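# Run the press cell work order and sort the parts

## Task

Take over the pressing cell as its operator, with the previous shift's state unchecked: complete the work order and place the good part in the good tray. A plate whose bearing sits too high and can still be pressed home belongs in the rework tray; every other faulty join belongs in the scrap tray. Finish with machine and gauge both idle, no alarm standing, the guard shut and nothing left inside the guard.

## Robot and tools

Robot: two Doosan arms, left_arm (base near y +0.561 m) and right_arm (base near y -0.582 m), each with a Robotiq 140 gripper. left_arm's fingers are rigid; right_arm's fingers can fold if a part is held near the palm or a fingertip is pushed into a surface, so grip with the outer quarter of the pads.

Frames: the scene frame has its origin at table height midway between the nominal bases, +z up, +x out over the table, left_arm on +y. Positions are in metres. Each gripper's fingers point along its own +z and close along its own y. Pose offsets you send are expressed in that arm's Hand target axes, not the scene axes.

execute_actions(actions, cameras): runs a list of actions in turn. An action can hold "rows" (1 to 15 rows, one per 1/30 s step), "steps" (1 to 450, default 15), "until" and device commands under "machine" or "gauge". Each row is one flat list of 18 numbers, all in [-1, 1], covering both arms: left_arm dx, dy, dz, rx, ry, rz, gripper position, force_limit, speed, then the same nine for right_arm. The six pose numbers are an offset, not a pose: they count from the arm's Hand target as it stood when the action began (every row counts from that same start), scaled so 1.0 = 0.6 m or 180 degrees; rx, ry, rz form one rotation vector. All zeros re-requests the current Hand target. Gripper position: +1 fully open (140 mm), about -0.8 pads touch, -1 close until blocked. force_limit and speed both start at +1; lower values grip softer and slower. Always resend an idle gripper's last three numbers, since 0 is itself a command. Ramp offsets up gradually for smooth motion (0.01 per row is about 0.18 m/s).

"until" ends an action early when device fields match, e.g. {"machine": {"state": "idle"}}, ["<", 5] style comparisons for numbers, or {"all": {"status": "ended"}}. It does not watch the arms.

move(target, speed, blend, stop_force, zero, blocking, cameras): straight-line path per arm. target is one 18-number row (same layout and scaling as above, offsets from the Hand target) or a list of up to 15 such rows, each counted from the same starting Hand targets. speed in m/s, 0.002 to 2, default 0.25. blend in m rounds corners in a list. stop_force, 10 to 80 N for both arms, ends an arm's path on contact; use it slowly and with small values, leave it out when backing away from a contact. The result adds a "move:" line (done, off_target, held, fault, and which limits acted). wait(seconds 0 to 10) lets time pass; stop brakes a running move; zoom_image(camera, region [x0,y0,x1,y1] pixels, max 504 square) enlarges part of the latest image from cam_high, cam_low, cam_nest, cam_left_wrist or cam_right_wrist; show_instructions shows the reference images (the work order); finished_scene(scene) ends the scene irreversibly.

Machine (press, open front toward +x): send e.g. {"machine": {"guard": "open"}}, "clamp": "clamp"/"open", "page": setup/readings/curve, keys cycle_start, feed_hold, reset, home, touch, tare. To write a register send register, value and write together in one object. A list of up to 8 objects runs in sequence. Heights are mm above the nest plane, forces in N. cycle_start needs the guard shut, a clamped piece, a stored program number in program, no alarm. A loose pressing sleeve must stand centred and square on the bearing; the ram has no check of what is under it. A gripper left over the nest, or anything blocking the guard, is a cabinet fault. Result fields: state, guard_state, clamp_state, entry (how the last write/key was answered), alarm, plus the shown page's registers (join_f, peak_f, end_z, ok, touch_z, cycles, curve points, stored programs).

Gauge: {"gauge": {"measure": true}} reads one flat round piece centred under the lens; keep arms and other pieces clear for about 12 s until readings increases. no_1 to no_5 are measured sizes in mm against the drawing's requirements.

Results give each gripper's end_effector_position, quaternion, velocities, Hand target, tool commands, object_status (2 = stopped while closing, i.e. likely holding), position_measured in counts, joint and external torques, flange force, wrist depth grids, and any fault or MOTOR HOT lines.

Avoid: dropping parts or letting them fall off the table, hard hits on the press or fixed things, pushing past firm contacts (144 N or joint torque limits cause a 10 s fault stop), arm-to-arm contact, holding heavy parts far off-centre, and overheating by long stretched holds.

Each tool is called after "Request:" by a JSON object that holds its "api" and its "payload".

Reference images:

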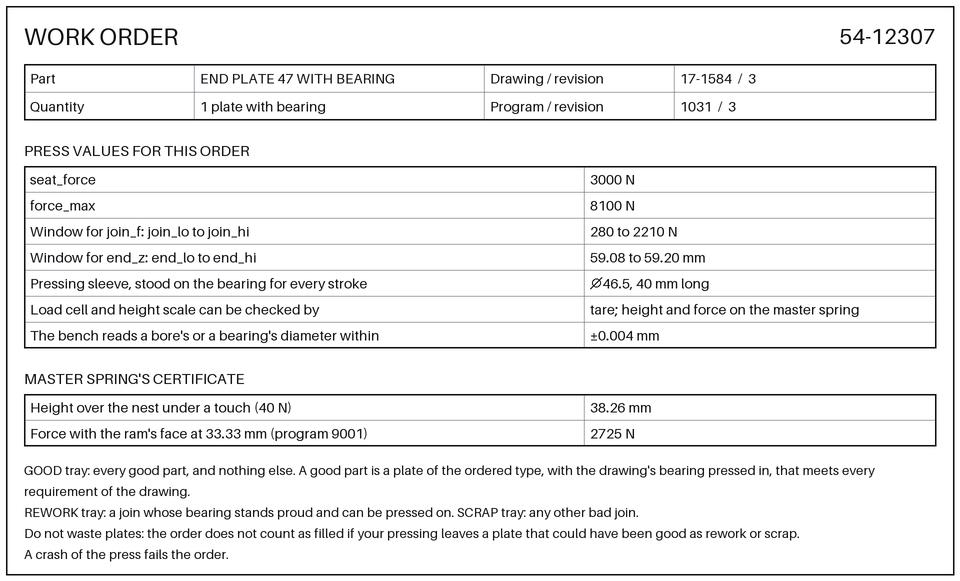

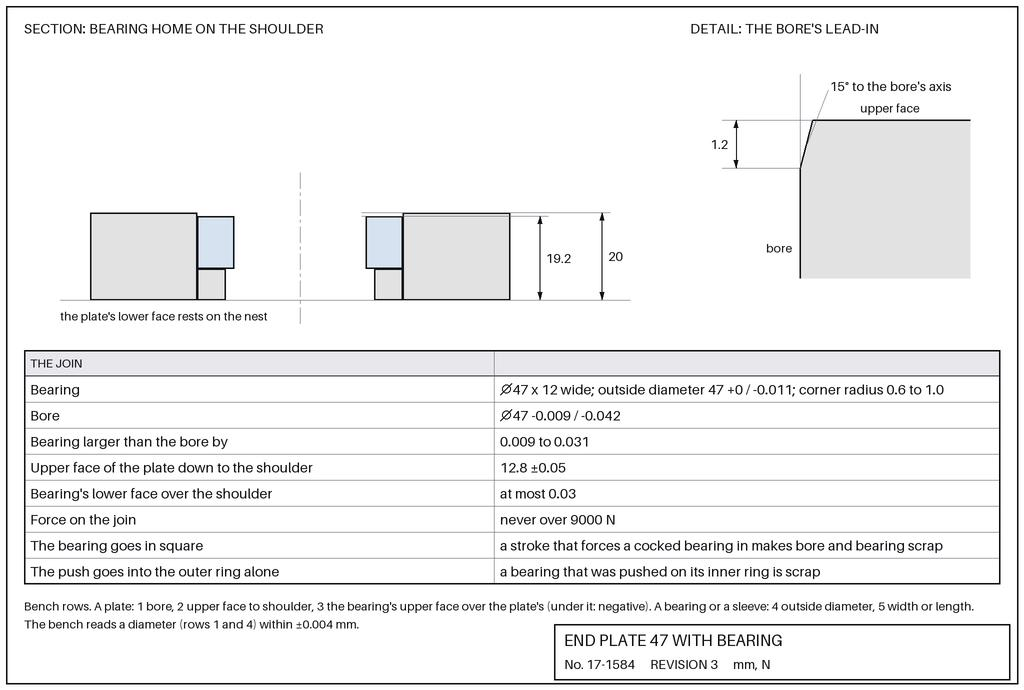

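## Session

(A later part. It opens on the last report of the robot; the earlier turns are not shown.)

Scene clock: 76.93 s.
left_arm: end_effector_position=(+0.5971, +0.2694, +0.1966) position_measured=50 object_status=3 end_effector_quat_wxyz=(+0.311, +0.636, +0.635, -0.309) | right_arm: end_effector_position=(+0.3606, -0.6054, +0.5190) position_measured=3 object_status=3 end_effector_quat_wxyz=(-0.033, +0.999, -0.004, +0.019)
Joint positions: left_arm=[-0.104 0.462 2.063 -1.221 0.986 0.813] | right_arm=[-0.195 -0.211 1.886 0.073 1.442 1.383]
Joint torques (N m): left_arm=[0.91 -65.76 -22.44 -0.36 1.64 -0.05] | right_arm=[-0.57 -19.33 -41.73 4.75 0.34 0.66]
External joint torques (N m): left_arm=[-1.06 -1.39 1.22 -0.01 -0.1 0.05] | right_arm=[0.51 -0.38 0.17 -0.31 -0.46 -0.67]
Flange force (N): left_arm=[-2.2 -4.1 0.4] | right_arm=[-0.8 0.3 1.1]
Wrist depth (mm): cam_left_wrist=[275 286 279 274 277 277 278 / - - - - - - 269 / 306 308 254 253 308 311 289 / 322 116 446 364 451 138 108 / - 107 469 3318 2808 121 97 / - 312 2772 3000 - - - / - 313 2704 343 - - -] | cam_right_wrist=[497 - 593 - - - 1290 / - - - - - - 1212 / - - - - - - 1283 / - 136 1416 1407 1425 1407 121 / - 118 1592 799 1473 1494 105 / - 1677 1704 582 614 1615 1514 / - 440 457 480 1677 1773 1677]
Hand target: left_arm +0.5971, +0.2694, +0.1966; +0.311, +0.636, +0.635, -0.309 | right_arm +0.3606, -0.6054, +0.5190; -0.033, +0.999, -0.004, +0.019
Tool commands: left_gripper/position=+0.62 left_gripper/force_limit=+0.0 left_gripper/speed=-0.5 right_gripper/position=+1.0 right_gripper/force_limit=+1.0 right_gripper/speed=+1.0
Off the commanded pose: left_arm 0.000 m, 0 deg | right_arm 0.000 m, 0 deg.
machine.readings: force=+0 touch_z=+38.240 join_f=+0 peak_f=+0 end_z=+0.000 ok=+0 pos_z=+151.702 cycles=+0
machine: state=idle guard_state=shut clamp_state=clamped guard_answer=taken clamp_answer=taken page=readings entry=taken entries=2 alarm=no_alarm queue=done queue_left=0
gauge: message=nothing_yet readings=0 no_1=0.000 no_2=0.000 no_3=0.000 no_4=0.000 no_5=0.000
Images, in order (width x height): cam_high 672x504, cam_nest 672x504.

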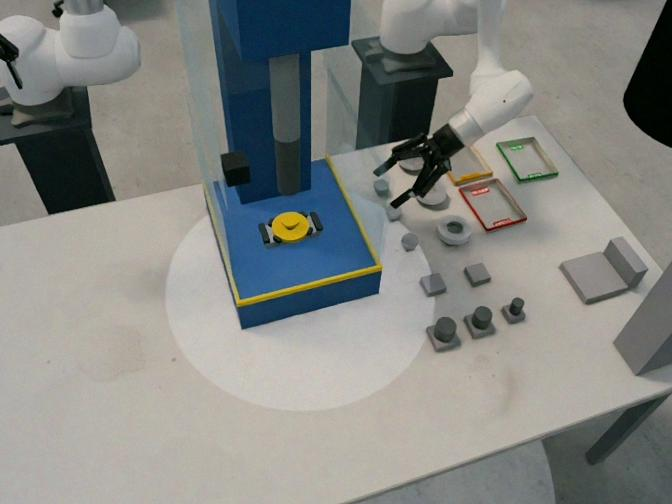

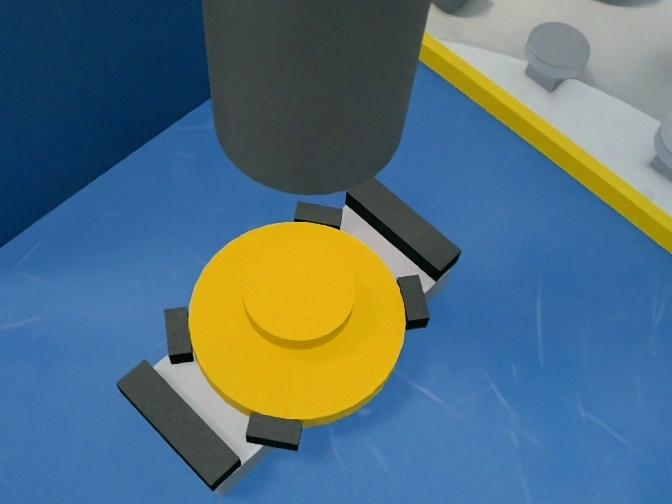

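Request:
{"api": "execute_actions", "payload": {"actions": [{"machine":[{"touch":true},{"register":"program","value":9001,"write":true},{"cycle_start":true},{"page":"curve"}],"steps":450,"until":{"machine":{"queue":"done"}}},{"machine":{"page":"readings"},"steps":5},{"machine":{"page":"setup"},"steps":5}]}}

Request:
{"api": "execute_actions", "payload": {"actions": [{"machine":{"page":"readings"},"steps":5}]}}

Request:
{"api": "execute_actions", "payload": {"actions": [{"machine":{"page":"curve"},"steps":5}]}}

Scene clock: 92.77 s.
left_arm: end_effector_position=(+0.5971, +0.2694, +0.1966) position_measured=50 object_status=3 end_effector_quat_wxyz=(+0.311, +0.636, +0.635, -0.309) | right_arm: end_effector_position=(+0.3606, -0.6054, +0.5190) position_measured=3 object_status=3 end_effector_quat_wxyz=(-0.033, +0.999, -0.004, +0.019)
Joint positions: left_arm=[-0.104 0.462 2.063 -1.221 0.986 0.813] | right_arm=[-0.195 -0.211 1.886 0.073 1.442 1.383]
Joint torques (N m): left_arm=[1.04 -65.68 -22.74 -0.42 1.63 -0.03] | right_arm=[-0.89 -18.88 -41.71 4.71 0.38 0.61]
External joint torques (N m): left_arm=[-1.14 -1.47 1.46 0.05 -0.1 0.03] | right_arm=[0.73 -1.14 -0.08 -0.25 -0.5 -0.61]
External joint torques at the end of the 1st action: left_arm=[-0.77 -1.66 1.32 0.06 -0.13 0.02] | right_arm=[0.45 -1.03 0.38 -0.32 -0.4 -0.67]
External joint torques at the end of the 2nd action: left_arm=[-1.32 -1.88 1.48 0.06 -0.06 0.07] | right_arm=[0.49 -0.85 0.27 -0.29 -0.45 -0.64]
Flange force (N): left_arm=[-2.4 -4.7 0.3] | right_arm=[-1.6 -0.5 0.6]
Flange force at the end of the 1st action (N): left_arm=[-2.2 -4.5 -0.4] | right_arm=[-2.2 0.3 1.2]
Flange force at the end of the 2nd action (N): left_arm=[-2.9 -5.2 0.1] | right_arm=[-1.7 0.2 1.1]
Wrist depth (mm): cam_left_wrist=[275 277 275 275 276 278 279 / - 264 - - - - 270 / 305 253 307 253 310 310 275 / 323 116 402 366 448 138 110 / - 107 471 3174 2882 129 97 / - 312 427 373 - - - / - 313 2639 344 - - -] | cam_right_wrist=[529 - - - - - 1154 / 586 - - - - - 1225 / - - - - - - 1330 / - 135 1483 1154 1435 1407 122 / - 1569 1569 - 1504 1504 105 / - 1690 - 596 594 1580 - / - 441 459 482 638 1640 1627]
Hand target: left_arm +0.5971, +0.2694, +0.1966; +0.311, +0.636, +0.635, -0.309 | right_arm +0.3606, -0.6054, +0.5190; -0.033, +0.999, -0.004, +0.019
Tool commands: left_gripper/position=+0.62 left_gripper/force_limit=+0.0 left_gripper/speed=-0.5 right_gripper/position=+1.0 right_gripper/force_limit=+1.0 right_gripper/speed=+1.0
Off the commanded pose: left_arm 0.000 m, 0 deg | right_arm 0.000 m, 0 deg.
machine.setup: program=+9001 ram_zero=+168.298 seat_force=+3000 force_max=+8100 join_lo=+280 join_hi=+2210 end_lo=+59.080 end_hi=+59.200 cell_gain=+0.933 cell_zero=-20 program_revision=+1 program_top=+33.330 stored1_number=+9001 stored1_revision=+1 stored2_number=+7514 stored2_revision=+2 stored3_number=+6171 stored3_revision=+4 stored4_number=+8885 stored4_revision=+5 stored5_number=+1031 stored5_revision=+3
machine: state=done guard_state=shut clamp_state=clamped guard_answer=taken clamp_answer=taken page=setup entry=taken entries=5 alarm=no_alarm queue=done queue_left=0
gauge: message=nothing_yet readings=0 no_1=0.000 no_2=0.000 no_3=0.000 no_4=0.000 no_5=0.000

Scene clock: 93.13 s.
left_arm: end_effector_position=(+0.5971, +0.2694, +0.1966) position_measured=50 object_status=3 end_effector_quat_wxyz=(+0.311, +0.636, +0.635, -0.309) | right_arm: end_effector_position=(+0.3606, -0.6054, +0.5190) position_measured=3 object_status=3 end_effector_quat_wxyz=(-0.033, +0.999, -0.004, +0.019)
Joint positions: left_arm=[-0.104 0.462 2.063 -1.221 0.986 0.813] | right_arm=[-0.195 -0.211 1.886 0.073 1.442 1.383]
Joint torques (N m): left_arm=[0.81 -65.64 -22.48 -0.47 1.69 -0.05] | right_arm=[-0.76 -19.28 -41.75 4.8 0.33 0.68]
External joint torques (N m): left_arm=[-0.79 -1.44 1.27 0.11 -0.17 0.05] | right_arm=[0.69 -0.67 0.06 -0.35 -0.45 -0.68]
Flange force (N): left_arm=[-2.0 -4.2 -0.2] | right_arm=[-1.0 -0.2 0.9]
Wrist depth (mm): cam_left_wrist=[274 274 273 279 273 277 278 / - - - 258 265 261 269 / 308 307 307 253 310 309 275 / 323 116 400 364 398 138 108 / - 107 587 2920 2168 121 97 / - 313 469 2959 - - - / - 312 435 343 2920 2737 -] | cam_right_wrist=[501 - 589 586 - - 1185 / - 625 599 - - - 1232 / 545 - 649 - - - 1290 / - 135 1454 1268 1389 1389 122 / - 117 1354 - 1525 1547 105 / - 1731 634 597 599 1558 1569 / - 442 458 477 1745 1817 1690]
Hand target: left_arm +0.5971, +0.2694, +0.1966; +0.311, +0.636, +0.635, -0.309 | right_arm +0.3606, -0.6054, +0.5190; -0.033, +0.999, -0.004, +0.019
Tool commands: left_gripper/position=+0.62 left_gripper/force_limit=+0.0 left_gripper/speed=-0.5 right_gripper/position=+1.0 right_gripper/force_limit=+1.0 right_gripper/speed=+1.0
Off the commanded pose: left_arm 0.000 m, 0 deg | right_arm 0.000 m, 0 deg.
machine.readings: force=+0 touch_z=+38.233 join_f=+2571 peak_f=+2731 end_z=+33.328 ok=+0 pos_z=+151.702 cycles=+1
machine: state=done guard_state=shut clamp_state=clamped guard_answer=taken clamp_answer=taken page=readings entry=taken entries=5 alarm=no_alarm queue=done queue_left=0
gauge: message=nothing_yet readings=0 no_1=0.000 no_2=0.000 no_3=0.000 no_4=0.000 no_5=0.000

Scene clock: 93.50 s.
left_arm: end_effector_position=(+0.5971, +0.2694, +0.1966) position_measured=50 object_status=3 end_effector_quat_wxyz=(+0.311, +0.636, +0.635, -0.309) | right_arm: end_effector_position=(+0.3606, -0.6054, +0.5190) position_measured=3 object_status=3 end_effector_quat_wxyz=(-0.033, +0.999, -0.004, +0.019)
Joint positions: left_arm=[-0.104 0.462 2.063 -1.221 0.986 0.813] | right_arm=[-0.195 -0.211 1.886 0.073 1.442 1.383]
Joint torques (N m): left_arm=[1.53 -65.58 -22.71 -0.38 1.66 -0.07] | right_arm=[-0.58 -18.87 -42.02 4.77 0.33 0.69]
External joint torques (N m): left_arm=[-1.57 -1.66 1.44 0.02 -0.13 0.07] | right_arm=[0.68 -1.2 0.22 -0.29 -0.45 -0.69]
Flange force (N): left_arm=[-2.9 -5.0 0.8] | right_arm=[-2.1 -0.2 1.0]
Wrist depth (mm): cam_left_wrist=[277 279 278 283 276 276 279 / - - - - - - 269 / 305 252 308 308 308 310 302 / 323 116 402 380 450 138 633 / - 107 471 3084 3269 129 97 / - 312 2737 2704 - - - / - 312 417 344 2959 2844 -] | cam_right_wrist=[531 - - - - - 1185 / 551 - - - - - 1253 / - - - - - - 1314 / - 136 1558 - 1407 - 122 / - 1547 1603 - 1525 1504 106 / - 1677 1665 591 594 1569 1558 / - 444 456 479 638 1690 -]
Hand target: left_arm +0.5971, +0.2694, +0.1966; +0.311, +0.636, +0.635, -0.309 | right_arm +0.3606, -0.6054, +0.5190; -0.033, +0.999, -0.004, +0.019
Tool commands: left_gripper/position=+0.62 left_gripper/force_limit=+0.0 left_gripper/speed=-0.5 right_gripper/position=+1.0 right_gripper/force_limit=+1.0 right_gripper/speed=+1.0
Off the commanded pose: left_arm 0.000 m, 0 deg | right_arm 0.000 m, 0 deg.
machine.curve: curve1_z=+39.330 curve1_f=-3 curve2_z=+38.473 curve2_f=+4 curve3_z=+37.616 curve3_f=+390 curve4_z=+36.759 curve4_f=+866 curve5_z=+35.901 curve5_f=+1321 curve6_z=+35.044 curve6_f=+1798 curve7_z=+34.187 curve7_f=+2265 curve8_z=+33.330 curve8_f=+2730
machine: state=done guard_state=shut clamp_state=clamped guard_answer=taken clamp_answer=taken page=curve entry=taken entries=5 alarm=no_alarm queue=done queue_left=0
gauge: message=nothing_yet readings=0 no_1=0.000 no_2=0.000 no_3=0.000 no_4=0.000 no_5=0.000

Request:
{"api": "execute_actions", "payload": {"actions": [{"machine":[{"page":"readings"},{"touch":true}],"steps":450,"until":{"machine":{"queue":"done"}}},{"machine":[{"tare":true},{"touch":true}],"steps":450,"until":{"machine":{"queue":"done"}}}]}}

Request:
{"api": "execute_actions", "payload": {"actions": [{"machine":[{"touch":true}],"steps":450,"until":{"machine":{"queue":"done"}}}]}}

Request:
{"api": "execute_actions", "payload": {"actions": [{"machine":[{"touch":true}],"steps":450,"until":{"machine":{"queue":"done"}}}]}}

Scene clock: 115.33 s.
left_arm: end_effector_position=(+0.5971, +0.2694, +0.1966) position_measured=50 object_status=3 end_effector_quat_wxyz=(+0.311, +0.636, +0.635, -0.309) | right_arm: end_effector_position=(+0.3606, -0.6054, +0.5190) position_measured=3 object_status=3 end_effector_quat_wxyz=(-0.033, +0.999, -0.004, +0.019)
Joint positions: left_arm=[-0.104 0.462 2.063 -1.221 0.986 0.813] | right_arm=[-0.195 -0.211 1.886 0.073 1.442 1.383]
Joint torques (N m): left_arm=[1.24 -65.35 -22.8 -0.38 1.65 -0.16] | right_arm=[-0.76 -18.88 -41.84 4.76 0.36 0.65]
External joint torques (N m): left_arm=[-1.33 -1.43 1.57 0.01 -0.13 0.16] | right_arm=[0.74 -1.15 0.05 -0.3 -0.48 -0.66]
External joint torques at the end of the 1st action: left_arm=[-0.78 -2.1 1.48 0.08 -0.08 0.09] | right_arm=[0.29 -0.67 0.18 -0.3 -0.47 -0.63]
Flange force (N): left_arm=[-2.2 -5.0 0.8] | right_arm=[-1.8 -0.4 0.8]
Flange force at the end of the 1st action (N): left_arm=[-2.6 -5.3 -0.8] | right_arm=[-1.3 0.6 1.0]
Wrist depth (mm): cam_left_wrist=[274 - 275 262 265 274 279 / - - - 265 260 253 270 / 307 307 307 253 253 255 255 / 323 116 401 381 406 138 108 / - 107 470 2920 - 121 97 / - 312 2844 2920 3000 - - / - 313 423 343 - 3042 -] | cam_right_wrist=[537 - - - - - 1192 / 556 - - - - 593 1275 / 533 - 686 - 643 1268 1322 / - 135 1514 1603 1380 1416 121 / - 111 1665 737 1547 1444 105 / - 1913 1731 593 589 - 1558 / - 445 464 487 643 1652 1580]
Hand target: left_arm +0.5971, +0.2694, +0.1966; +0.311, +0.636, +0.635, -0.309 | right_arm +0.3606, -0.6054, +0.5190; -0.033, +0.999, -0.004, +0.019
Tool commands: left_gripper/position=+0.62 left_gripper/force_limit=+0.0 left_gripper/speed=-0.5 right_gripper/position=+1.0 right_gripper/force_limit=+1.0 right_gripper/speed=+1.0
Off the commanded pose: left_arm 0.000 m, 0 deg | right_arm 0.000 m, 0 deg.
machine.readings: force=+0 touch_z=+38.244 join_f=+2571 peak_f=+2731 end_z=+33.328 ok=+0 pos_z=+151.702 cycles=+1
machine: state=done guard_state=shut clamp_state=clamped guard_answer=taken clamp_answer=taken page=readings entry=taken entries=8 alarm=no_alarm queue=done queue_left=0
gauge: message=nothing_yet readings=0 no_1=0.000 no_2=0.000 no_3=0.000 no_4=0.000 no_5=0.000

Scene clock: 126.03 s.
left_arm: end_effector_position=(+0.5971, +0.2694, +0.1966) position_measured=50 object_status=3 end_effector_quat_wxyz=(+0.311, +0.636, +0.635, -0.309) | right_arm: end_effector_position=(+0.3606, -0.6054, +0.5190) position_measured=3 object_status=3 end_effector_quat_wxyz=(-0.033, +0.999, -0.004, +0.019)
Joint positions: left_arm=[-0.104 0.462 2.063 -1.221 0.986 0.813] | right_arm=[-0.195 -0.211 1.886 0.073 1.442 1.383]
Joint torques (N m): left_arm=[1.41 -65.58 -22.61 -0.36 1.65 -0.06] | right_arm=[-0.74 -19.25 -42.06 4.77 0.32 0.65]
External joint torques (N m): left_arm=[-1.57 -1.52 1.34 -0.01 -0.11 0.07] | right_arm=[0.87 -0.79 0.3 -0.3 -0.45 -0.66]
Flange force (N): left_arm=[-2.8 -4.6 1.0] | right_arm=[-1.5 -0.6 1.3]
Wrist depth (mm): cam_left_wrist=[274 274 280 272 273 267 278 / - 266 - - - - 269 / 308 307 306 308 254 310 303 / 322 116 399 382 447 138 635 / - 99 592 2808 2882 129 97 / - 314 400 - 3042 - - / - 315 2639 340 - - -] | cam_right_wrist=[558 - - - - - 1142 / - - - 611 - - 1261 / - - - - 596 - 1298 / - 135 1473 1407 1354 - 122 / - 118 1580 - 1435 1536 105 / - 1717 1652 593 611 1558 1547 / - 443 458 481 627 1536 -]
Hand target: left_arm +0.5971, +0.2694, +0.1966; +0.311, +0.636, +0.635, -0.309 | right_arm +0.3606, -0.6054, +0.5190; -0.033, +0.999, -0.004, +0.019
Tool commands: left_gripper/position=+0.62 left_gripper/force_limit=+0.0 left_gripper/speed=-0.5 right_gripper/position=+1.0 right_gripper/force_limit=+1.0 right_gripper/speed=+1.0
Off the commanded pose: left_arm 0.000 m, 0 deg | right_arm 0.000 m, 0 deg.
machine.readings: force=+0 touch_z=+38.249 join_f=+2571 peak_f=+2731 end_z=+33.328 ok=+0 pos_z=+151.702 cycles=+1
machine: state=done guard_state=shut clamp_state=clamped guard_answer=taken clamp_answer=taken page=readings entry=taken entries=9 alarm=no_alarm queue=done queue_left=0
gauge: message=nothing_yet readings=0 no_1=0.000 no_2=0.000 no_3=0.000 no_4=0.000 no_5=0.000

Scene clock: 136.77 s.
left_arm: end_effector_position=(+0.5971, +0.2694, +0.1966) position_measured=50 object_status=3 end_effector_quat_wxyz=(+0.311, +0.636, +0.635, -0.309) | right_arm: end_effector_position=(+0.3606, -0.6054, +0.5190) position_measured=3 object_status=3 end_effector_quat_wxyz=(-0.033, +0.999, -0.004, +0.019)
Joint positions: left_arm=[-0.104 0.462 2.063 -1.221 0.986 0.813] | right_arm=[-0.195 -0.211 1.886 0.073 1.442 1.383]
Joint torques (N m): left_arm=[1.18 -65.95 -22.66 -0.42 1.67 -0.03] | right_arm=[-0.47 -19.11 -42.03 4.71 0.37 0.73]
External joint torques (N m): left_arm=[-1.19 -1.43 1.37 0.05 -0.13 0.03] | right_arm=[0.52 -0.82 0.43 -0.26 -0.49 -0.73]
Flange force (N): left_arm=[-2.4 -4.4 0.4] | right_arm=[-1.8 0.3 1.5]
Wrist depth (mm): cam_left_wrist=[275 276 282 277 273 276 278 / - 264 270 - - - 269 / 306 308 308 308 309 255 303 / 322 116 399 364 448 138 108 / - 107 593 3221 2737 129 97 / - 313 2882 3269 2844 - - / - 313 420 344 - - -] | cam_right_wrist=[547 - - - - - 1172 / 561 - - - 613 - 1268 / - - - - 613 - 1275 / 1314 135 1483 1514 1322 1380 122 / - 1558 1547 862 1454 1473 105 / - 1731 1677 586 602 1525 1627 / - 441 452 482 621 1704 -]
Hand target: left_arm +0.5971, +0.2694, +0.1966; +0.311, +0.636, +0.635, -0.309 | right_arm +0.3606, -0.6054, +0.5190; -0.033, +0.999, -0.004, +0.019
Tool commands: left_gripper/position=+0.62 left_gripper/force_limit=+0.0 left_gripper/speed=-0.5 right_gripper/position=+1.0 right_gripper/force_limit=+1.0 right_gripper/speed=+1.0
Off the commanded pose: left_arm 0.000 m, 0 deg | right_arm 0.000 m, 0 deg.
machine.readings: force=+0 touch_z=+38.233 join_f=+2571 peak_f=+2731 end_z=+33.328 ok=+0 pos_z=+151.702 cycles=+1
machine: state=done guard_state=shut clamp_state=clamped guard_answer=taken clamp_answer=taken page=readings entry=taken entries=10 alarm=no_alarm queue=done queue_left=0
gauge: message=nothing_yet readings=0 no_1=0.000 no_2=0.000 no_3=0.000 no_4=0.000 no_5=0.000

Request:
{"api": "execute_actions", "payload": {"actions": [{"machine":[{"register":"program","value":1031,"write":true},{"page":"setup"},{"guard":"open"},{"clamp":"open"}],"steps":200,"until":{"machine":{"clamp_state":"open"}}}]}}

Request:
{"api": "move", "payload": {"target": [[-0.1738,0.003,0.3061,0,0,0,0.62,0,-0.5,0,0,0,0,0,0,1,1,1],[-0.1897,0.003,0.4054,0,0,0,0.62,0,-0.5,0,0,0,0,0,0,1,1,1]], "speed": 0.15, "cameras": ["cam_left_wrist","cam_nest"]}}

Scene clock: 140.97 s.
left_arm: end_effector_position=(+0.5971, +0.2694, +0.1966) position_measured=50 object_status=3 end_effector_quat_wxyz=(+0.311, +0.636, +0.635, -0.309) | right_arm: end_effector_position=(+0.3606, -0.6054, +0.5190) position_measured=3 object_status=3 end_effector_quat_wxyz=(-0.033, +0.999, -0.004, +0.019)
Joint positions: left_arm=[-0.104 0.462 2.063 -1.221 0.986 0.813] | right_arm=[-0.195 -0.211 1.886 0.073 1.442 1.383]
Joint torques (N m): left_arm=[1.22 -65.43 -22.68 -0.36 1.59 -0.1] | right_arm=[-0.27 -19.32 -41.81 4.76 0.34 0.65]
External joint torques (N m): left_arm=[-1.19 -2.12 1.33 0 -0.06 0.1] | right_arm=[0.21 -0.76 -0.1 -0.28 -0.46 -0.65]
Flange force (N): left_arm=[-3.0 -5.2 -0.2] | right_arm=[-1.1 0.9 0.5]
Wrist depth (mm): cam_left_wrist=[276 273 276 280 270 277 279 / - - 258 260 - - 269 / 309 304 308 307 309 314 500 / 323 116 400 365 448 138 102 / - 107 2882 3174 3084 121 97 / - 313 415 371 - - - / - 312 415 344 - - -] | cam_right_wrist=[537 - - - - - 1154 / 577 632 - - - - 1239 / 653 673 - - - - 1322 / - 136 - 952 - 1354 122 / - 1569 1547 862 1416 1536 105 / - 1665 1652 597 1615 1592 1627 / - 444 457 485 1627 1690 1627]
Hand target: left_arm +0.5971, +0.2694, +0.1966; +0.311, +0.636, +0.635, -0.309 | right_arm +0.3606, -0.6054, +0.5190; -0.033, +0.999, -0.004, +0.019
Tool commands: left_gripper/position=+0.62 left_gripper/force_limit=+0.0 left_gripper/speed=-0.5 right_gripper/position=+1.0 right_gripper/force_limit=+1.0 right_gripper/speed=+1.0
Off the commanded pose: left_arm 0.000 m, 0 deg | right_arm 0.000 m, 0 deg.
machine.setup: program=+1031 ram_zero=+168.298 seat_force=+3000 force_max=+8100 join_lo=+280 join_hi=+2210 end_lo=+59.080 end_hi=+59.200 cell_gain=+0.933 cell_zero=-20 program_revision=+3 program_top=+59.200 stored1_number=+9001 stored1_revision=+1 stored2_number=+7514 stored2_revision=+2 stored3_number=+6171 stored3_revision=+4 stored4_number=+8885 stored4_revision=+5 stored5_number=+1031 stored5_revision=+3
machine: state=idle guard_state=open clamp_state=open guard_answer=taken clamp_answer=taken page=setup entry=taken entries=11 alarm=no_alarm queue=running queue_left=0
gauge: message=nothing_yet readings=0 no_1=0.000 no_2=0.000 no_3=0.000 no_4=0.000 no_5=0.000

Scene clock: 143.50 s.
left_arm: end_effector_position=(+0.5992, +0.0077, +0.1366) position_measured=50 object_status=3 end_effector_quat_wxyz=(+0.311, +0.636, +0.635, -0.309) | right_arm: end_effector_position=(+0.3606, -0.6054, +0.5190) position_measured=3 object_status=3 end_effector_quat_wxyz=(-0.033, +0.999, -0.004, +0.019)
Joint positions: left_arm=[-0.499 0.619 1.939 -1.539 0.761 0.799] | right_arm=[-0.195 -0.211 1.886 0.073 1.442 1.383]
Joint torques (N m): left_arm=[1.93 -81.86 -22.17 -0.93 1.75 -0.14] | right_arm=[-0.44 -19.06 -41.83 4.74 0.39 0.65]
External joint torques (N m): left_arm=[-1.47 1.27 1.54 0.01 -0.26 0.14] | right_arm=[0.38 -0.86 0.21 -0.29 -0.51 -0.65]
Flange force (N): left_arm=[1.1 -3.1 2.3] | right_arm=[-1.6 0.5 1.1]
Wrist depth (mm): cam_left_wrist=[- 93 86 88 86 90 90 / - 118 71 71 71 67 119 / 159 160 98 109 99 141 162 / 191 127 145 138 146 138 206 / - 99 - 136 2607 121 97 / - 2882 - 2258 2433 2517 - / - - - 2546 2546 2671 -] | cam_right_wrist=[547 - - - - - 1239 / - - - - 574 - 1225 / - 694 - - - - 1322 / - 136 1483 - 1514 144 122 / - 125 1580 713 1514 1504 106 / - 1677 1536 591 597 1558 1592 / - 438 452 482 1704 1677 1615]
Hand target: left_arm +0.5992, +0.0077, +0.1365; +0.311, +0.636, +0.635, -0.309 | right_arm +0.3606, -0.6054, +0.5190; -0.033, +0.999, -0.004, +0.019
Off the commanded pose: left_arm 0.000 m, 0 deg | right_arm 0.000 m, 0 deg.
machine.setup: program=+1031 ram_zero=+168.298 seat_force=+3000 force_max=+8100 join_lo=+280 join_hi=+2210 end_lo=+59.080 end_hi=+59.200 cell_gain=+0.933 cell_zero=-20 program_revision=+3 program_top=+59.200 stored1_number=+9001 stored1_revision=+1 stored2_number=+7514 stored2_revision=+2 stored3_number=+6171 stored3_revision=+4 stored4_number=+8885 stored4_revision=+5 stored5_number=+1031 stored5_revision=+3
machine: state=idle guard_state=open clamp_state=open guard_answer=taken clamp_answer=taken page=setup entry=taken entries=11 alarm=no_alarm queue=done queue_left=0
gauge: message=nothing_yet readings=0 no_1=0.000 no_2=0.000 no_3=0.000 no_4=0.000 no_5=0.000
move: done
camera_calibration:
cam_left_wrist: T_world_to_cam=[[0.999794, 0.00649889, 0.0192094, -0.593601], [-0.0162101, -0.313049, 0.949599, -0.11717], [0.0121848, -0.949715, -0.312879, 0.186158], [0, 0, 0, 1]] pos_world=[0.589311, 0.143974, 0.180912]
Images, in order (width x height): cam_nest 672x504, cam_left_wrist 672x504.

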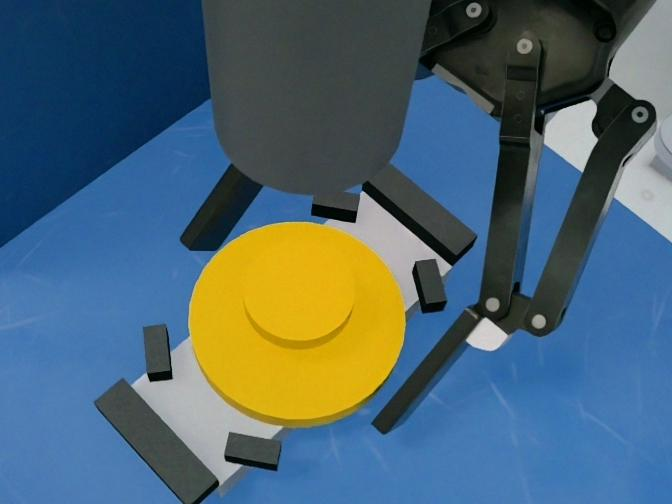

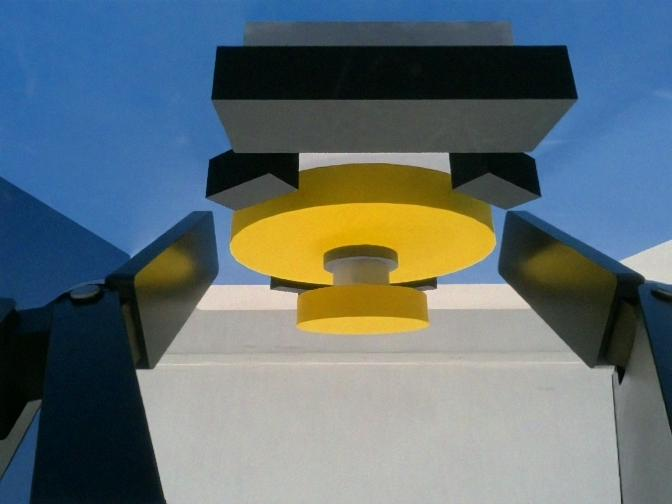

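Request:
{"api": "move", "payload": {"target": [0,0,0,0,0,0,-1,0,-1,0,0,0,0,0,0,1,1,1]}}

Request:
{"api": "execute_actions", "payload": {"actions": [{"steps":20}]}}

Request:
{"api": "move", "payload": {"target": [[-0.0394,0,-0.0308,0,0,0,-1,0,-1,0,0,0,0,0,0,1,1,1],[0.1639,0.0013,-0.3835,0,0,0,-1,0,-1,0,0,0,0,0,0,1,1,1]], "speed": 0.12}}

Scene clock: 144.97 s.
left_arm: end_effector_position=(+0.5992, +0.0076, +0.1365) position_measured=85 object_status=0 end_effector_quat_wxyz=(+0.311, +0.636, +0.635, -0.309) | right_arm: end_effector_position=(+0.3606, -0.6054, +0.5190) position_measured=3 object_status=3 end_effector_quat_wxyz=(-0.033, +0.999, -0.004, +0.019)
Joint positions: left_arm=[-0.499 0.619 1.939 -1.54 0.761 0.799] | right_arm=[-0.195 -0.211 1.886 0.073 1.442 1.383]
Joint torques (N m): left_arm=[-1.08 -70.84 -20.21 -0.37 -0.26 0.06] | right_arm=[-0.49 -18.67 -41.99 4.76 0.38 0.68]
External joint torques (N m): left_arm=[1.04 -9.18 -0.34 -0.58 1.77 -0.06] | right_arm=[0.52 -1.31 0.3 -0.3 -0.51 -0.69]
Flange force (N): left_arm=[-6.3 -6.6 -12.3] | right_arm=[-2.5 0.1 1.2]
Wrist depth (mm): cam_left_wrist=[- 93 86 88 86 90 90 / - 117 71 71 71 67 119 / 159 159 98 109 99 141 162 / 201 203 140 138 146 132 228 / - 77 2737 136 136 111 87 / - 61 2882 3221 - - - / - - 2607 - - - -] | cam_right_wrist=[- - - - - 558 1205 / - - - - - 582 1192 / - - - - - - 1338 / - 136 1473 1354 1372 1407 122 / - 1525 1580 784 1494 1514 105 / - 1773 651 585 1569 1592 1547 / - 441 458 481 599 1627 1652]
Hand target: left_arm +0.5992, +0.0077, +0.1365; +0.311, +0.636, +0.635, -0.309 | right_arm +0.3606, -0.6054, +0.5190; -0.033, +0.999, -0.004, +0.019
Off the commanded pose: left_arm 0.000 m, 0 deg | right_arm 0.000 m, 0 deg.
machine.setup: program=+1031 ram_zero=+168.298 seat_force=+3000 force_max=+8100 join_lo=+280 join_hi=+2210 end_lo=+59.080 end_hi=+59.200 cell_gain=+0.933 cell_zero=-20 program_revision=+3 program_top=+59.200 stored1_number=+9001 stored1_revision=+1 stored2_number=+7514 stored2_revision=+2 stored3_number=+6171 stored3_revision=+4 stored4_number=+8885 stored4_revision=+5 stored5_number=+1031 stored5_revision=+3
machine: state=idle guard_state=open clamp_state=open guard_answer=taken clamp_answer=taken page=setup entry=taken entries=11 alarm=no_alarm queue=done queue_left=0
gauge: message=nothing_yet readings=0 no_1=0.000 no_2=0.000 no_3=0.000 no_4=0.000 no_5=0.000
move: done

Scene clock: 145.83 s.
left_arm: end_effector_position=(+0.5992, +0.0076, +0.1365) position_measured=85 object_status=2 end_effector_quat_wxyz=(+0.311, +0.636, +0.635, -0.309) | right_arm: end_effector_position=(+0.3606, -0.6054, +0.5190) position_measured=3 object_status=3 end_effector_quat_wxyz=(-0.033, +0.999, -0.004, +0.019)
Joint positions: left_arm=[-0.499 0.619 1.939 -1.54 0.761 0.799] | right_arm=[-0.195 -0.211 1.886 0.073 1.442 1.383]
Joint torques (N m): left_arm=[-1.11 -70.85 -20.23 -0.32 -0.26 0.1] | right_arm=[-1.04 -19.26 -41.94 4.77 0.34 0.67]
External joint torques (N m): left_arm=[1.23 -9.67 -0.35 -0.63 1.78 -0.1] | right_arm=[0.86 -0.48 0.41 -0.33 -0.46 -0.67]
Flange force (N): left_arm=[-6.7 -6.9 -13.0] | right_arm=[-1.1 -0.5 1.5]
Wrist depth (mm): cam_left_wrist=[- 93 86 88 86 90 90 / - 118 71 71 71 67 119 / 160 160 98 109 99 141 174 / 201 203 140 138 132 132 227 / - 77 2576 136 2546 111 87 / - 61 2607 2489 - - - / - - 2704 2576 - - -] | cam_right_wrist=[545 - - 565 - - 1225 / - - - - - 589 1261 / - - - - - - 1314 / - 135 1454 1338 1407 1380 122 / - 1514 1569 760 1483 1416 106 / - 1731 1690 589 1504 1603 - / - 444 457 480 641 1652 -]
Hand target: left_arm +0.5992, +0.0077, +0.1365; +0.311, +0.636, +0.635, -0.309 | right_arm +0.3606, -0.6054, +0.5190; -0.033, +0.999, -0.004, +0.019
Tool commands: left_gripper/position=-1.0 left_gripper/force_limit=+0.0 left_gripper/speed=-1.0 right_gripper/position=+1.0 right_gripper/force_limit=+1.0 right_gripper/speed=+1.0
Off the commanded pose: left_arm 0.000 m, 0 deg | right_arm 0.000 m, 0 deg.
machine.setup: program=+1031 ram_zero=+168.298 seat_force=+3000 force_max=+8100 join_lo=+280 join_hi=+2210 end_lo=+59.080 end_hi=+59.200 cell_gain=+0.933 cell_zero=-20 program_revision=+3 program_top=+59.200 stored1_number=+9001 stored1_revision=+1 stored2_number=+7514 stored2_revision=+2 stored3_number=+6171 stored3_revision=+4 stored4_number=+8885 stored4_revision=+5 stored5_number=+1031 stored5_revision=+3
machine: state=idle guard_state=open clamp_state=open guard_answer=taken clamp_answer=taken page=setup entry=taken entries=11 alarm=no_alarm queue=done queue_left=0
gauge: message=nothing_yet readings=0 no_1=0.000 no_2=0.000 no_3=0.000 no_4=0.000 no_5=0.000

Scene clock: 148.93 s.
left_arm: end_effector_position=(+0.5996, +0.2494, +0.2007) position_measured=85 object_status=2 end_effector_quat_wxyz=(+0.311, +0.636, +0.635, -0.309) | right_arm: end_effector_position=(+0.3606, -0.6054, +0.5190) position_measured=3 object_status=3 end_effector_quat_wxyz=(-0.033, +0.999, -0.004, +0.019)
Joint positions: left_arm=[-0.136 0.46 2.054 -1.236 0.972 0.793] | right_arm=[-0.195 -0.211 1.886 0.073 1.442 1.383]
Joint torques (N m): left_arm=[-1.75 -70.36 -26.07 -1.36 3.49 -0.08] | right_arm=[-0.39 -19.08 -41.8 4.75 0.36 0.67]
External joint torques (N m): left_arm=[1.66 3.09 4.41 0.95 -1.98 0.08] | right_arm=[0.27 -0.97 -0.06 -0.28 -0.48 -0.67]
Flange force (N): left_arm=[6.4 -5.2 1.9] | right_arm=[-1.5 0.7 0.6]
Wrist depth (mm): cam_left_wrist=[- - - - 247 - 259 / - 240 235 - - 240 245 / 311 313 256 109 258 296 505 / 298 298 140 137 132 128 680 / - 77 2959 137 2959 111 88 / - 61 2844 - 3174 - - / - - 431 325 3712 - -] | cam_right_wrist=[532 - - - - - 1198 / 562 - 591 568 - - 1232 / - - - - - - 1338 / - 135 1454 - 1380 1407 122 / - 1525 1363 - 1833 1494 105 / - 1690 1704 586 589 1558 - / - 442 460 480 620 1640 1640]
Hand target: left_arm +0.5996, +0.2495, +0.2007; +0.311, +0.636, +0.635, -0.309 | right_arm +0.3606, -0.6054, +0.5190; -0.033, +0.999, -0.004, +0.019
Off the commanded pose: left_arm 0.000 m, 0 deg | right_arm 0.000 m, 0 deg.
machine.setup: program=+1031 ram_zero=+168.298 seat_force=+3000 force_max=+8100 join_lo=+280 join_hi=+2210 end_lo=+59.080 end_hi=+59.200 cell_gain=+0.933 cell_zero=-20 program_revision=+3 program_top=+59.200 stored1_number=+9001 stored1_revision=+1 stored2_number=+7514 stored2_revision=+2 stored3_number=+6171 stored3_revision=+4 stored4_number=+8885 stored4_revision=+5 stored5_number=+1031 stored5_revision=+3
machine: state=idle guard_state=open clamp_state=open guard_answer=taken clamp_answer=taken page=setup entry=taken entries=11 alarm=no_alarm queue=done queue_left=0
gauge: message=nothing_yet readings=0 no_1=0.000 no_2=0.000 no_3=0.000 no_4=0.000 no_5=0.000
move: done

Request:
{"api": "move", "payload": {"target": [[0.2233,0.334,-0.2857,0,0,0,-1,0,-1,0,0,0,0,0,0,1,1,1],[0.3559,0.3627,-0.1827,0,0,0,-1,0,-1,0,0,0,0,0,0,1,1,1],[0.4301,0.3627,-0.1247,0,0,0,-1,0,-1,0,0,0,0,0,0,1,1,1]], "speed": [0.18,0.12,0.05], "blend": [0.03,0,0]}}

Request:
{"api": "move", "payload": {"target": [0.0066,0,0.0051,0,0,0,-1,0,-1,0,0,0,0,0,0,1,1,1], "speed": 0.005, "stop_force": 10, "cameras": ["cam_left_wrist"]}}

Scene clock: 153.47 s.
left_arm: end_effector_position=(+0.8175, +0.4675, +0.0441) position_measured=85 object_status=2 end_effector_quat_wxyz=(+0.311, +0.636, +0.635, -0.309) | right_arm: end_effector_position=(+0.3606, -0.6054, +0.5190) position_measured=3 object_status=3 end_effector_quat_wxyz=(-0.033, +0.999, -0.004, +0.019)
Joint positions: left_arm=[0.165 0.905 1.562 -1.016 1.156 0.834] | right_arm=[-0.195 -0.211 1.886 0.073 1.442 1.383]
Joint torques (N m): left_arm=[1.62 -110 -27.1 -1.27 3.36 0.13] | right_arm=[-0.77 -19.43 -41.91 4.8 0.38 0.65]
External joint torques (N m): left_arm=[-1.69 5.7 4.02 1.37 -1.79 -0.13] | right_arm=[0.67 -0.32 0.28 -0.35 -0.51 -0.65]
Flange force (N): left_arm=[3.6 -4.0 6.6] | right_arm=[-0.7 -0.1 1.4]
Wrist depth (mm): cam_left_wrist=[102 98 106 106 102 102 103 / 128 128 128 129 129 123 130 / 163 174 153 110 134 176 176 / 152 221 140 137 146 132 197 / - 77 125 137 139 111 87 / - 61 622 3221 2009 - - / - - 3982 3042 3318 - -] | cam_right_wrist=[542 - - - - - 1172 / - - - - - - 1239 / - - - - - - 1346 / - 135 1454 - 1398 1372 122 / - 117 1514 - 1444 1514 106 / - 1787 1580 589 596 1592 1525 / - 442 457 481 613 1665 1690]
Hand target: left_arm +0.8175, +0.4675, +0.0440; +0.311, +0.636, +0.635, -0.309 | right_arm +0.3606, -0.6054, +0.5190; -0.033, +0.999, -0.004, +0.019
Off the commanded pose: left_arm 0.000 m, 0 deg | right_arm 0.000 m, 0 deg.
machine.setup: program=+1031 ram_zero=+168.298 seat_force=+3000 force_max=+8100 join_lo=+280 join_hi=+2210 end_lo=+59.080 end_hi=+59.200 cell_gain=+0.933 cell_zero=-20 program_revision=+3 program_top=+59.200 stored1_number=+9001 stored1_revision=+1 stored2_number=+7514 stored2_revision=+2 stored3_number=+6171 stored3_revision=+4 stored4_number=+8885 stored4_revision=+5 stored5_number=+1031 stored5_revision=+3
machine: state=idle guard_state=open clamp_state=open guard_answer=taken clamp_answer=taken page=setup entry=taken entries=11 alarm=no_alarm queue=done queue_left=0
gauge: message=nothing_yet readings=0 no_1=0.000 no_2=0.000 no_3=0.000 no_4=0.000 no_5=0.000
move: done

Scene clock: 155.20 s.
left_arm: end_effector_position=(+0.8175, +0.4675, +0.0390) position_measured=85 object_status=2 end_effector_quat_wxyz=(+0.311, +0.636, +0.635, -0.309) | right_arm: end_effector_position=(+0.3606, -0.6054, +0.5190) position_measured=3 object_status=3 end_effector_quat_wxyz=(-0.033, +0.999, -0.004, +0.019)
Joint positions: left_arm=[0.165 0.911 1.562 -1.018 1.153 0.84] | right_arm=[-0.195 -0.211 1.886 0.073 1.442 1.383]
Joint torques (N m): left_arm=[-1.28 -101.74 -25.46 -0.74 0.68 -0.11] | right_arm=[-0.23 -18.95 -41.99 4.75 0.27 0.64]
External joint torques (N m): left_arm=[0.89 -3.11 2.48 0.82 0.91 0.11] | right_arm=[0.16 -0.88 0.21 -0.29 -0.4 -0.64]
Flange force (N): left_arm=[-3.6 -8.3 -3.7] | right_arm=[-1.8 0.9 0.9]
Wrist depth (mm): cam_left_wrist=[- 96 96 92 96 96 96 / 121 121 121 121 121 121 122 / 162 164 144 110 134 166 154 / 148 209 140 137 132 132 195 / - 77 405 137 470 111 87 / - 61 401 3369 2959 - - / - - 3000 2704 4055 - -] | cam_right_wrist=[- - - 602 - - 1185 / 542 - 623 - - - 1239 / - - - - - - 1261 / - 135 1504 1483 1464 1363 122 / - 126 1592 - 1525 1536 105 / - 1690 1615 583 586 1536 1525 / - 443 457 482 1717 1677 1592]
Hand target: left_arm +0.8175, +0.4675, +0.0390; +0.311, +0.636, +0.635, -0.309 | right_arm +0.3606, -0.6054, +0.5190; -0.033, +0.999, -0.004, +0.019
Off the commanded pose: left_arm 0.000 m, 0 deg | right_arm 0.000 m, 0 deg.
machine.setup: program=+1031 ram_zero=+168.298 seat_force=+3000 force_max=+8100 join_lo=+280 join_hi=+2210 end_lo=+59.080 end_hi=+59.200 cell_gain=+0.933 cell_zero=-20 program_revision=+3 program_top=+59.200 stored1_number=+9001 stored1_revision=+1 stored2_number=+7514 stored2_revision=+2 stored3_number=+6171 stored3_revision=+4 stored4_number=+8885 stored4_revision=+5 stored5_number=+1031 stored5_revision=+3
machine: state=idle guard_state=open clamp_state=open guard_answer=taken clamp_answer=taken page=setup entry=taken entries=11 alarm=no_alarm queue=done queue_left=0
gauge: message=nothing_yet readings=0 no_1=0.000 no_2=0.000 no_3=0.000 no_4=0.000 no_5=0.000
move: contact (left_arm)
camera_calibration:
cam_left_wrist: T_world_to_cam=[[0.999796, 0.00640377, 0.0191786, -0.812912], [-0.0162106, -0.313047, 0.949599, 0.122894], [0.0120848, -0.949716, -0.312879, 0.589752], [0, 0, 0, 1]] pos_world=[0.807611, 0.603774, 0.0834121]
Images, in order (width x height): cam_left_wrist 672x504.

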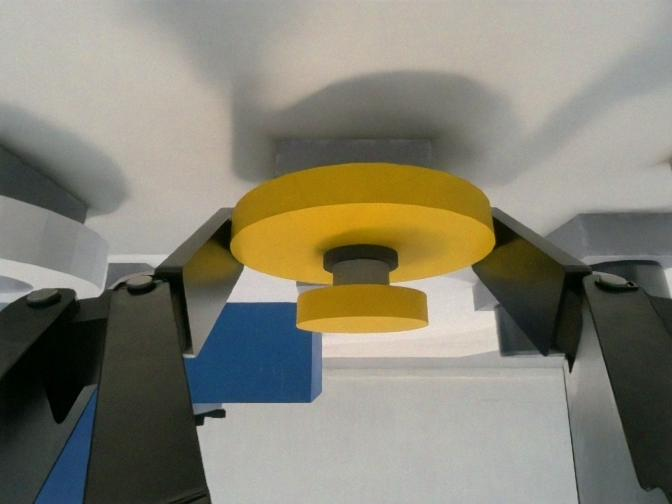

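Request:
{"api": "move", "payload": {"target": [0,0,0,0,0,0,0.62,0,-0.5,0,0,0,0,0,0,1,1,1]}}

Request:
{"api": "move", "payload": {"target": [[-0.0202,0,-0.15,0,0,0,0.62,0,-0.5,0,0,0,0,0,0,1,1,1],[-0.0248,-0.2458,-0.1496,0,0,0,0.62,0,-0.5,0,0,0,0,0,0,1,1,1]], "speed": 0.15, "cameras": ["cam_left_wrist"]}}

Scene clock: 156.30 s.
left_arm: end_effector_position=(+0.8175, +0.4675, +0.0390) position_measured=50 object_status=0 end_effector_quat_wxyz=(+0.311, +0.636, +0.635, -0.309) | right_arm: end_effector_position=(+0.3606, -0.6054, +0.5190) position_measured=3 object_status=3 end_effector_quat_wxyz=(-0.033, +0.999, -0.004, +0.019)
Joint positions: left_arm=[0.165 0.911 1.562 -1.018 1.153 0.84] | right_arm=[-0.195 -0.211 1.886 0.073 1.442 1.383]
Joint torques (N m): left_arm=[1.29 -103.97 -24.31 0.12 1.75 -0.02] | right_arm=[-0.52 -19.17 -42.07 4.73 0.3 0.59]
External joint torques (N m): left_arm=[-1.43 -0.97 1.32 -0.03 -0.18 0.02] | right_arm=[0.44 -0.57 0.41 -0.27 -0.42 -0.59]
Flange force (N): left_arm=[-2.7 -3.9 1.3] | right_arm=[-1.4 0.2 1.4]
Wrist depth (mm): cam_left_wrist=[- 96 96 92 96 96 96 / 121 121 121 115 121 121 122 / 163 164 144 109 134 165 166 / 147 126 146 137 132 138 193 / - 99 - 137 471 138 97 / - 403 400 3369 4977 3129 - / - - 2882 - 2489 2959 -] | cam_right_wrist=[522 - 596 571 - - 1166 / - - - - - - 1253 / - - - - - - - / 1290 135 1416 1547 1338 - 122 / - 1558 1592 742 1665 1473 105 / - 1731 1677 594 1569 1580 1536 / - 441 460 480 1652 1704 1652]
Hand target: left_arm +0.8175, +0.4675, +0.0390; +0.311, +0.636, +0.635, -0.309 | right_arm +0.3606, -0.6054, +0.5190; -0.033, +0.999, -0.004, +0.019
Off the commanded pose: left_arm 0.000 m, 0 deg | right_arm 0.000 m, 0 deg.
machine.setup: program=+1031 ram_zero=+168.298 seat_force=+3000 force_max=+8100 join_lo=+280 join_hi=+2210 end_lo=+59.080 end_hi=+59.200 cell_gain=+0.933 cell_zero=-20 program_revision=+3 program_top=+59.200 stored1_number=+9001 stored1_revision=+1 stored2_number=+7514 stored2_revision=+2 stored3_number=+6171 stored3_revision=+4 stored4_number=+8885 stored4_revision=+5 stored5_number=+1031 stored5_revision=+3
machine: state=idle guard_state=open clamp_state=open guard_answer=taken clamp_answer=taken page=setup entry=taken entries=11 alarm=no_alarm queue=done queue_left=0
gauge: message=nothing_yet readings=0 no_1=0.000 no_2=0.000 no_3=0.000 no_4=0.000 no_5=0.000
move: done

Scene clock: 158.63 s.
left_arm: end_effector_position=(+0.6699, +0.5290, +0.1057) position_measured=50 object_status=3 end_effector_quat_wxyz=(+0.311, +0.636, +0.635, -0.309) | right_arm: end_effector_position=(+0.3606, -0.6054, +0.5190) position_measured=3 object_status=3 end_effector_quat_wxyz=(-0.033, +0.999, -0.004, +0.019)
Joint positions: left_arm=[0.284 0.702 1.853 -0.968 1.167 0.956] | right_arm=[-0.195 -0.211 1.886 0.073 1.442 1.383]
Joint torques (N m): left_arm=[0.75 -83.69 -20.06 0.18 1.93 0.05] | right_arm=[-0.74 -19.03 -42.1 4.78 0.37 0.66]
External joint torques (N m): left_arm=[-0.75 -3.27 0.12 0.05 -0.2 -0.04] | right_arm=[0.69 -0.95 0.36 -0.31 -0.5 -0.67]
Flange force (N): left_arm=[-4.9 -2.9 -1.0] | right_arm=[-1.9 -0.3 1.4]
Wrist depth (mm): cam_left_wrist=[177 177 177 177 178 178 179 / 202 224 224 202 214 217 200 / 242 253 284 241 267 253 211 / 422 116 386 427 475 138 364 / - 101 - 575 486 121 97 / - 532 642 3174 2920 - - / - 512 650 3000 4294 - -] | cam_right_wrist=[- - - 580 - - 1185 / - - - - - - - / - - 667 657 - 640 1275 / - 135 1444 1372 1354 1416 121 / - 1525 1603 - 1473 1504 105 / - 1731 1640 596 609 1536 1569 / - 440 458 485 606 1615 1652]
Hand target: left_arm +0.6698, +0.5290, +0.1057; +0.311, +0.636, +0.635, -0.309 | right_arm +0.3606, -0.6054, +0.5190; -0.033, +0.999, -0.004, +0.019
Off the commanded pose: left_arm 0.000 m, 0 deg | right_arm 0.000 m, 0 deg.
machine.setup: program=+1031 ram_zero=+168.298 seat_force=+3000 force_max=+8100 join_lo=+280 join_hi=+2210 end_lo=+59.080 end_hi=+59.200 cell_gain=+0.933 cell_zero=-20 program_revision=+3 program_top=+59.200 stored1_number=+9001 stored1_revision=+1 stored2_number=+7514 stored2_revision=+2 stored3_number=+6171 stored3_revision=+4 stored4_number=+8885 stored4_revision=+5 stored5_number=+1031 stored5_revision=+3
machine: state=idle guard_state=open clamp_state=open guard_answer=taken clamp_answer=taken page=setup entry=taken entries=11 alarm=no_alarm queue=done queue_left=0
gauge: message=nothing_yet readings=0 no_1=0.000 no_2=0.000 no_3=0.000 no_4=0.000 no_5=0.000
move: done
camera_calibration:
cam_left_wrist: T_world_to_cam=[[0.999796, 0.00640377, 0.0191786, -0.667014], [-0.0162106, -0.313047, 0.949599, 0.0765101], [0.0120848, -0.949716, -0.312879, 0.670781], [0, 0, 0, 1]] pos_world=[0.660011, 0.665274, 0.150012]
Images, in order (width x height): cam_left_wrist 672x504.

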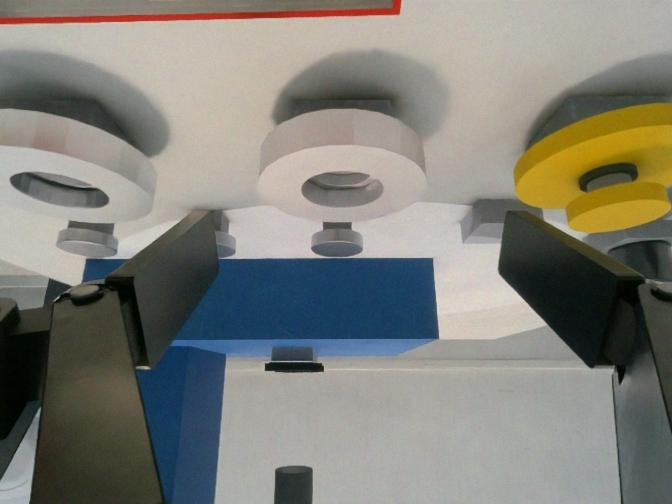

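Request:
{"api": "move", "payload": {"target": [0.0137,-0.0025,0.144,0,0,0,0.62,0,-0.5,0,0,0,0,0,0,1,1,1], "speed": 0.12, "cameras": ["cam_left_wrist"]}}

Scene clock: 159.97 s.
left_arm: end_effector_position=(+0.6685, +0.4660, +0.0460) position_measured=50 object_status=3 end_effector_quat_wxyz=(+0.311, +0.636, +0.635, -0.309) | right_arm: end_effector_position=(+0.3606, -0.6054, +0.5190) position_measured=3 object_status=3 end_effector_quat_wxyz=(-0.033, +0.999, -0.004, +0.019)
Joint positions: left_arm=[0.197 0.772 1.889 -1.076 1.073 1.032] | right_arm=[-0.195 -0.211 1.886 0.073 1.442 1.383]
Joint torques (N m): left_arm=[0.89 -87.51 -17.16 0.08 2.04 -0.14] | right_arm=[-0.81 -19.29 -41.99 4.78 0.37 0.65]
External joint torques (N m): left_arm=[-1.09 -0.57 1.38 -0.11 -0.22 0.14] | right_arm=[0.78 -0.48 0.46 -0.34 -0.49 -0.65]
Flange force (N): left_arm=[-2.2 -3.3 1.7] | right_arm=[-1.2 -0.4 1.7]
Wrist depth (mm): cam_left_wrist=[- 105 105 105 105 105 106 / 132 132 132 133 133 133 133 / 167 179 157 110 116 181 169 / 168 116 144 172 145 138 155 / - 99 - 400 418 129 97 / - - 629 3174 400 - - / - 487 2461 - - - -] | cam_right_wrist=[- - - - 572 572 1179 / - - - - - - 1225 / - - - 607 - - 1314 / - 136 1504 1268 1425 1407 122 / - 1558 1547 765 1483 1547 106 / - 1704 1615 589 594 1580 1558 / - 444 459 481 638 1690 1615]
Hand target: left_arm +0.6685, +0.4660, +0.0460; +0.311, +0.636, +0.635, -0.309 | right_arm +0.3606, -0.6054, +0.5190; -0.033, +0.999, -0.004, +0.019
Off the commanded pose: left_arm 0.000 m, 0 deg | right_arm 0.000 m, 0 deg.
machine.setup: program=+1031 ram_zero=+168.298 seat_force=+3000 force_max=+8100 join_lo=+280 join_hi=+2210 end_lo=+59.080 end_hi=+59.200 cell_gain=+0.933 cell_zero=-20 program_revision=+3 program_top=+59.200 stored1_number=+9001 stored1_revision=+1 stored2_number=+7514 stored2_revision=+2 stored3_number=+6171 stored3_revision=+4 stored4_number=+8885 stored4_revision=+5 stored5_number=+1031 stored5_revision=+3
machine: state=idle guard_state=open clamp_state=open guard_answer=taken clamp_answer=taken page=setup entry=taken entries=11 alarm=no_alarm queue=done queue_left=0
gauge: message=nothing_yet readings=0 no_1=0.000 no_2=0.000 no_3=0.000 no_4=0.000 no_5=0.000
move: done
camera_calibration:
cam_left_wrist: T_world_to_cam=[[0.999796, 0.00640366, 0.0191789, -0.664167], [-0.016211, -0.313047, 0.949599, 0.113363], [0.0120848, -0.949716, -0.312879, 0.592317], [0, 0, 0, 1]] pos_world=[0.658711, 0.602274, 0.0904121]
Images, in order (width x height): cam_left_wrist 672x504.

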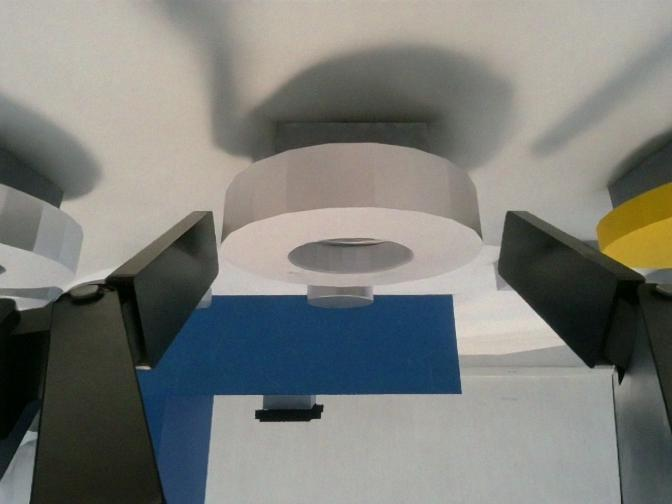

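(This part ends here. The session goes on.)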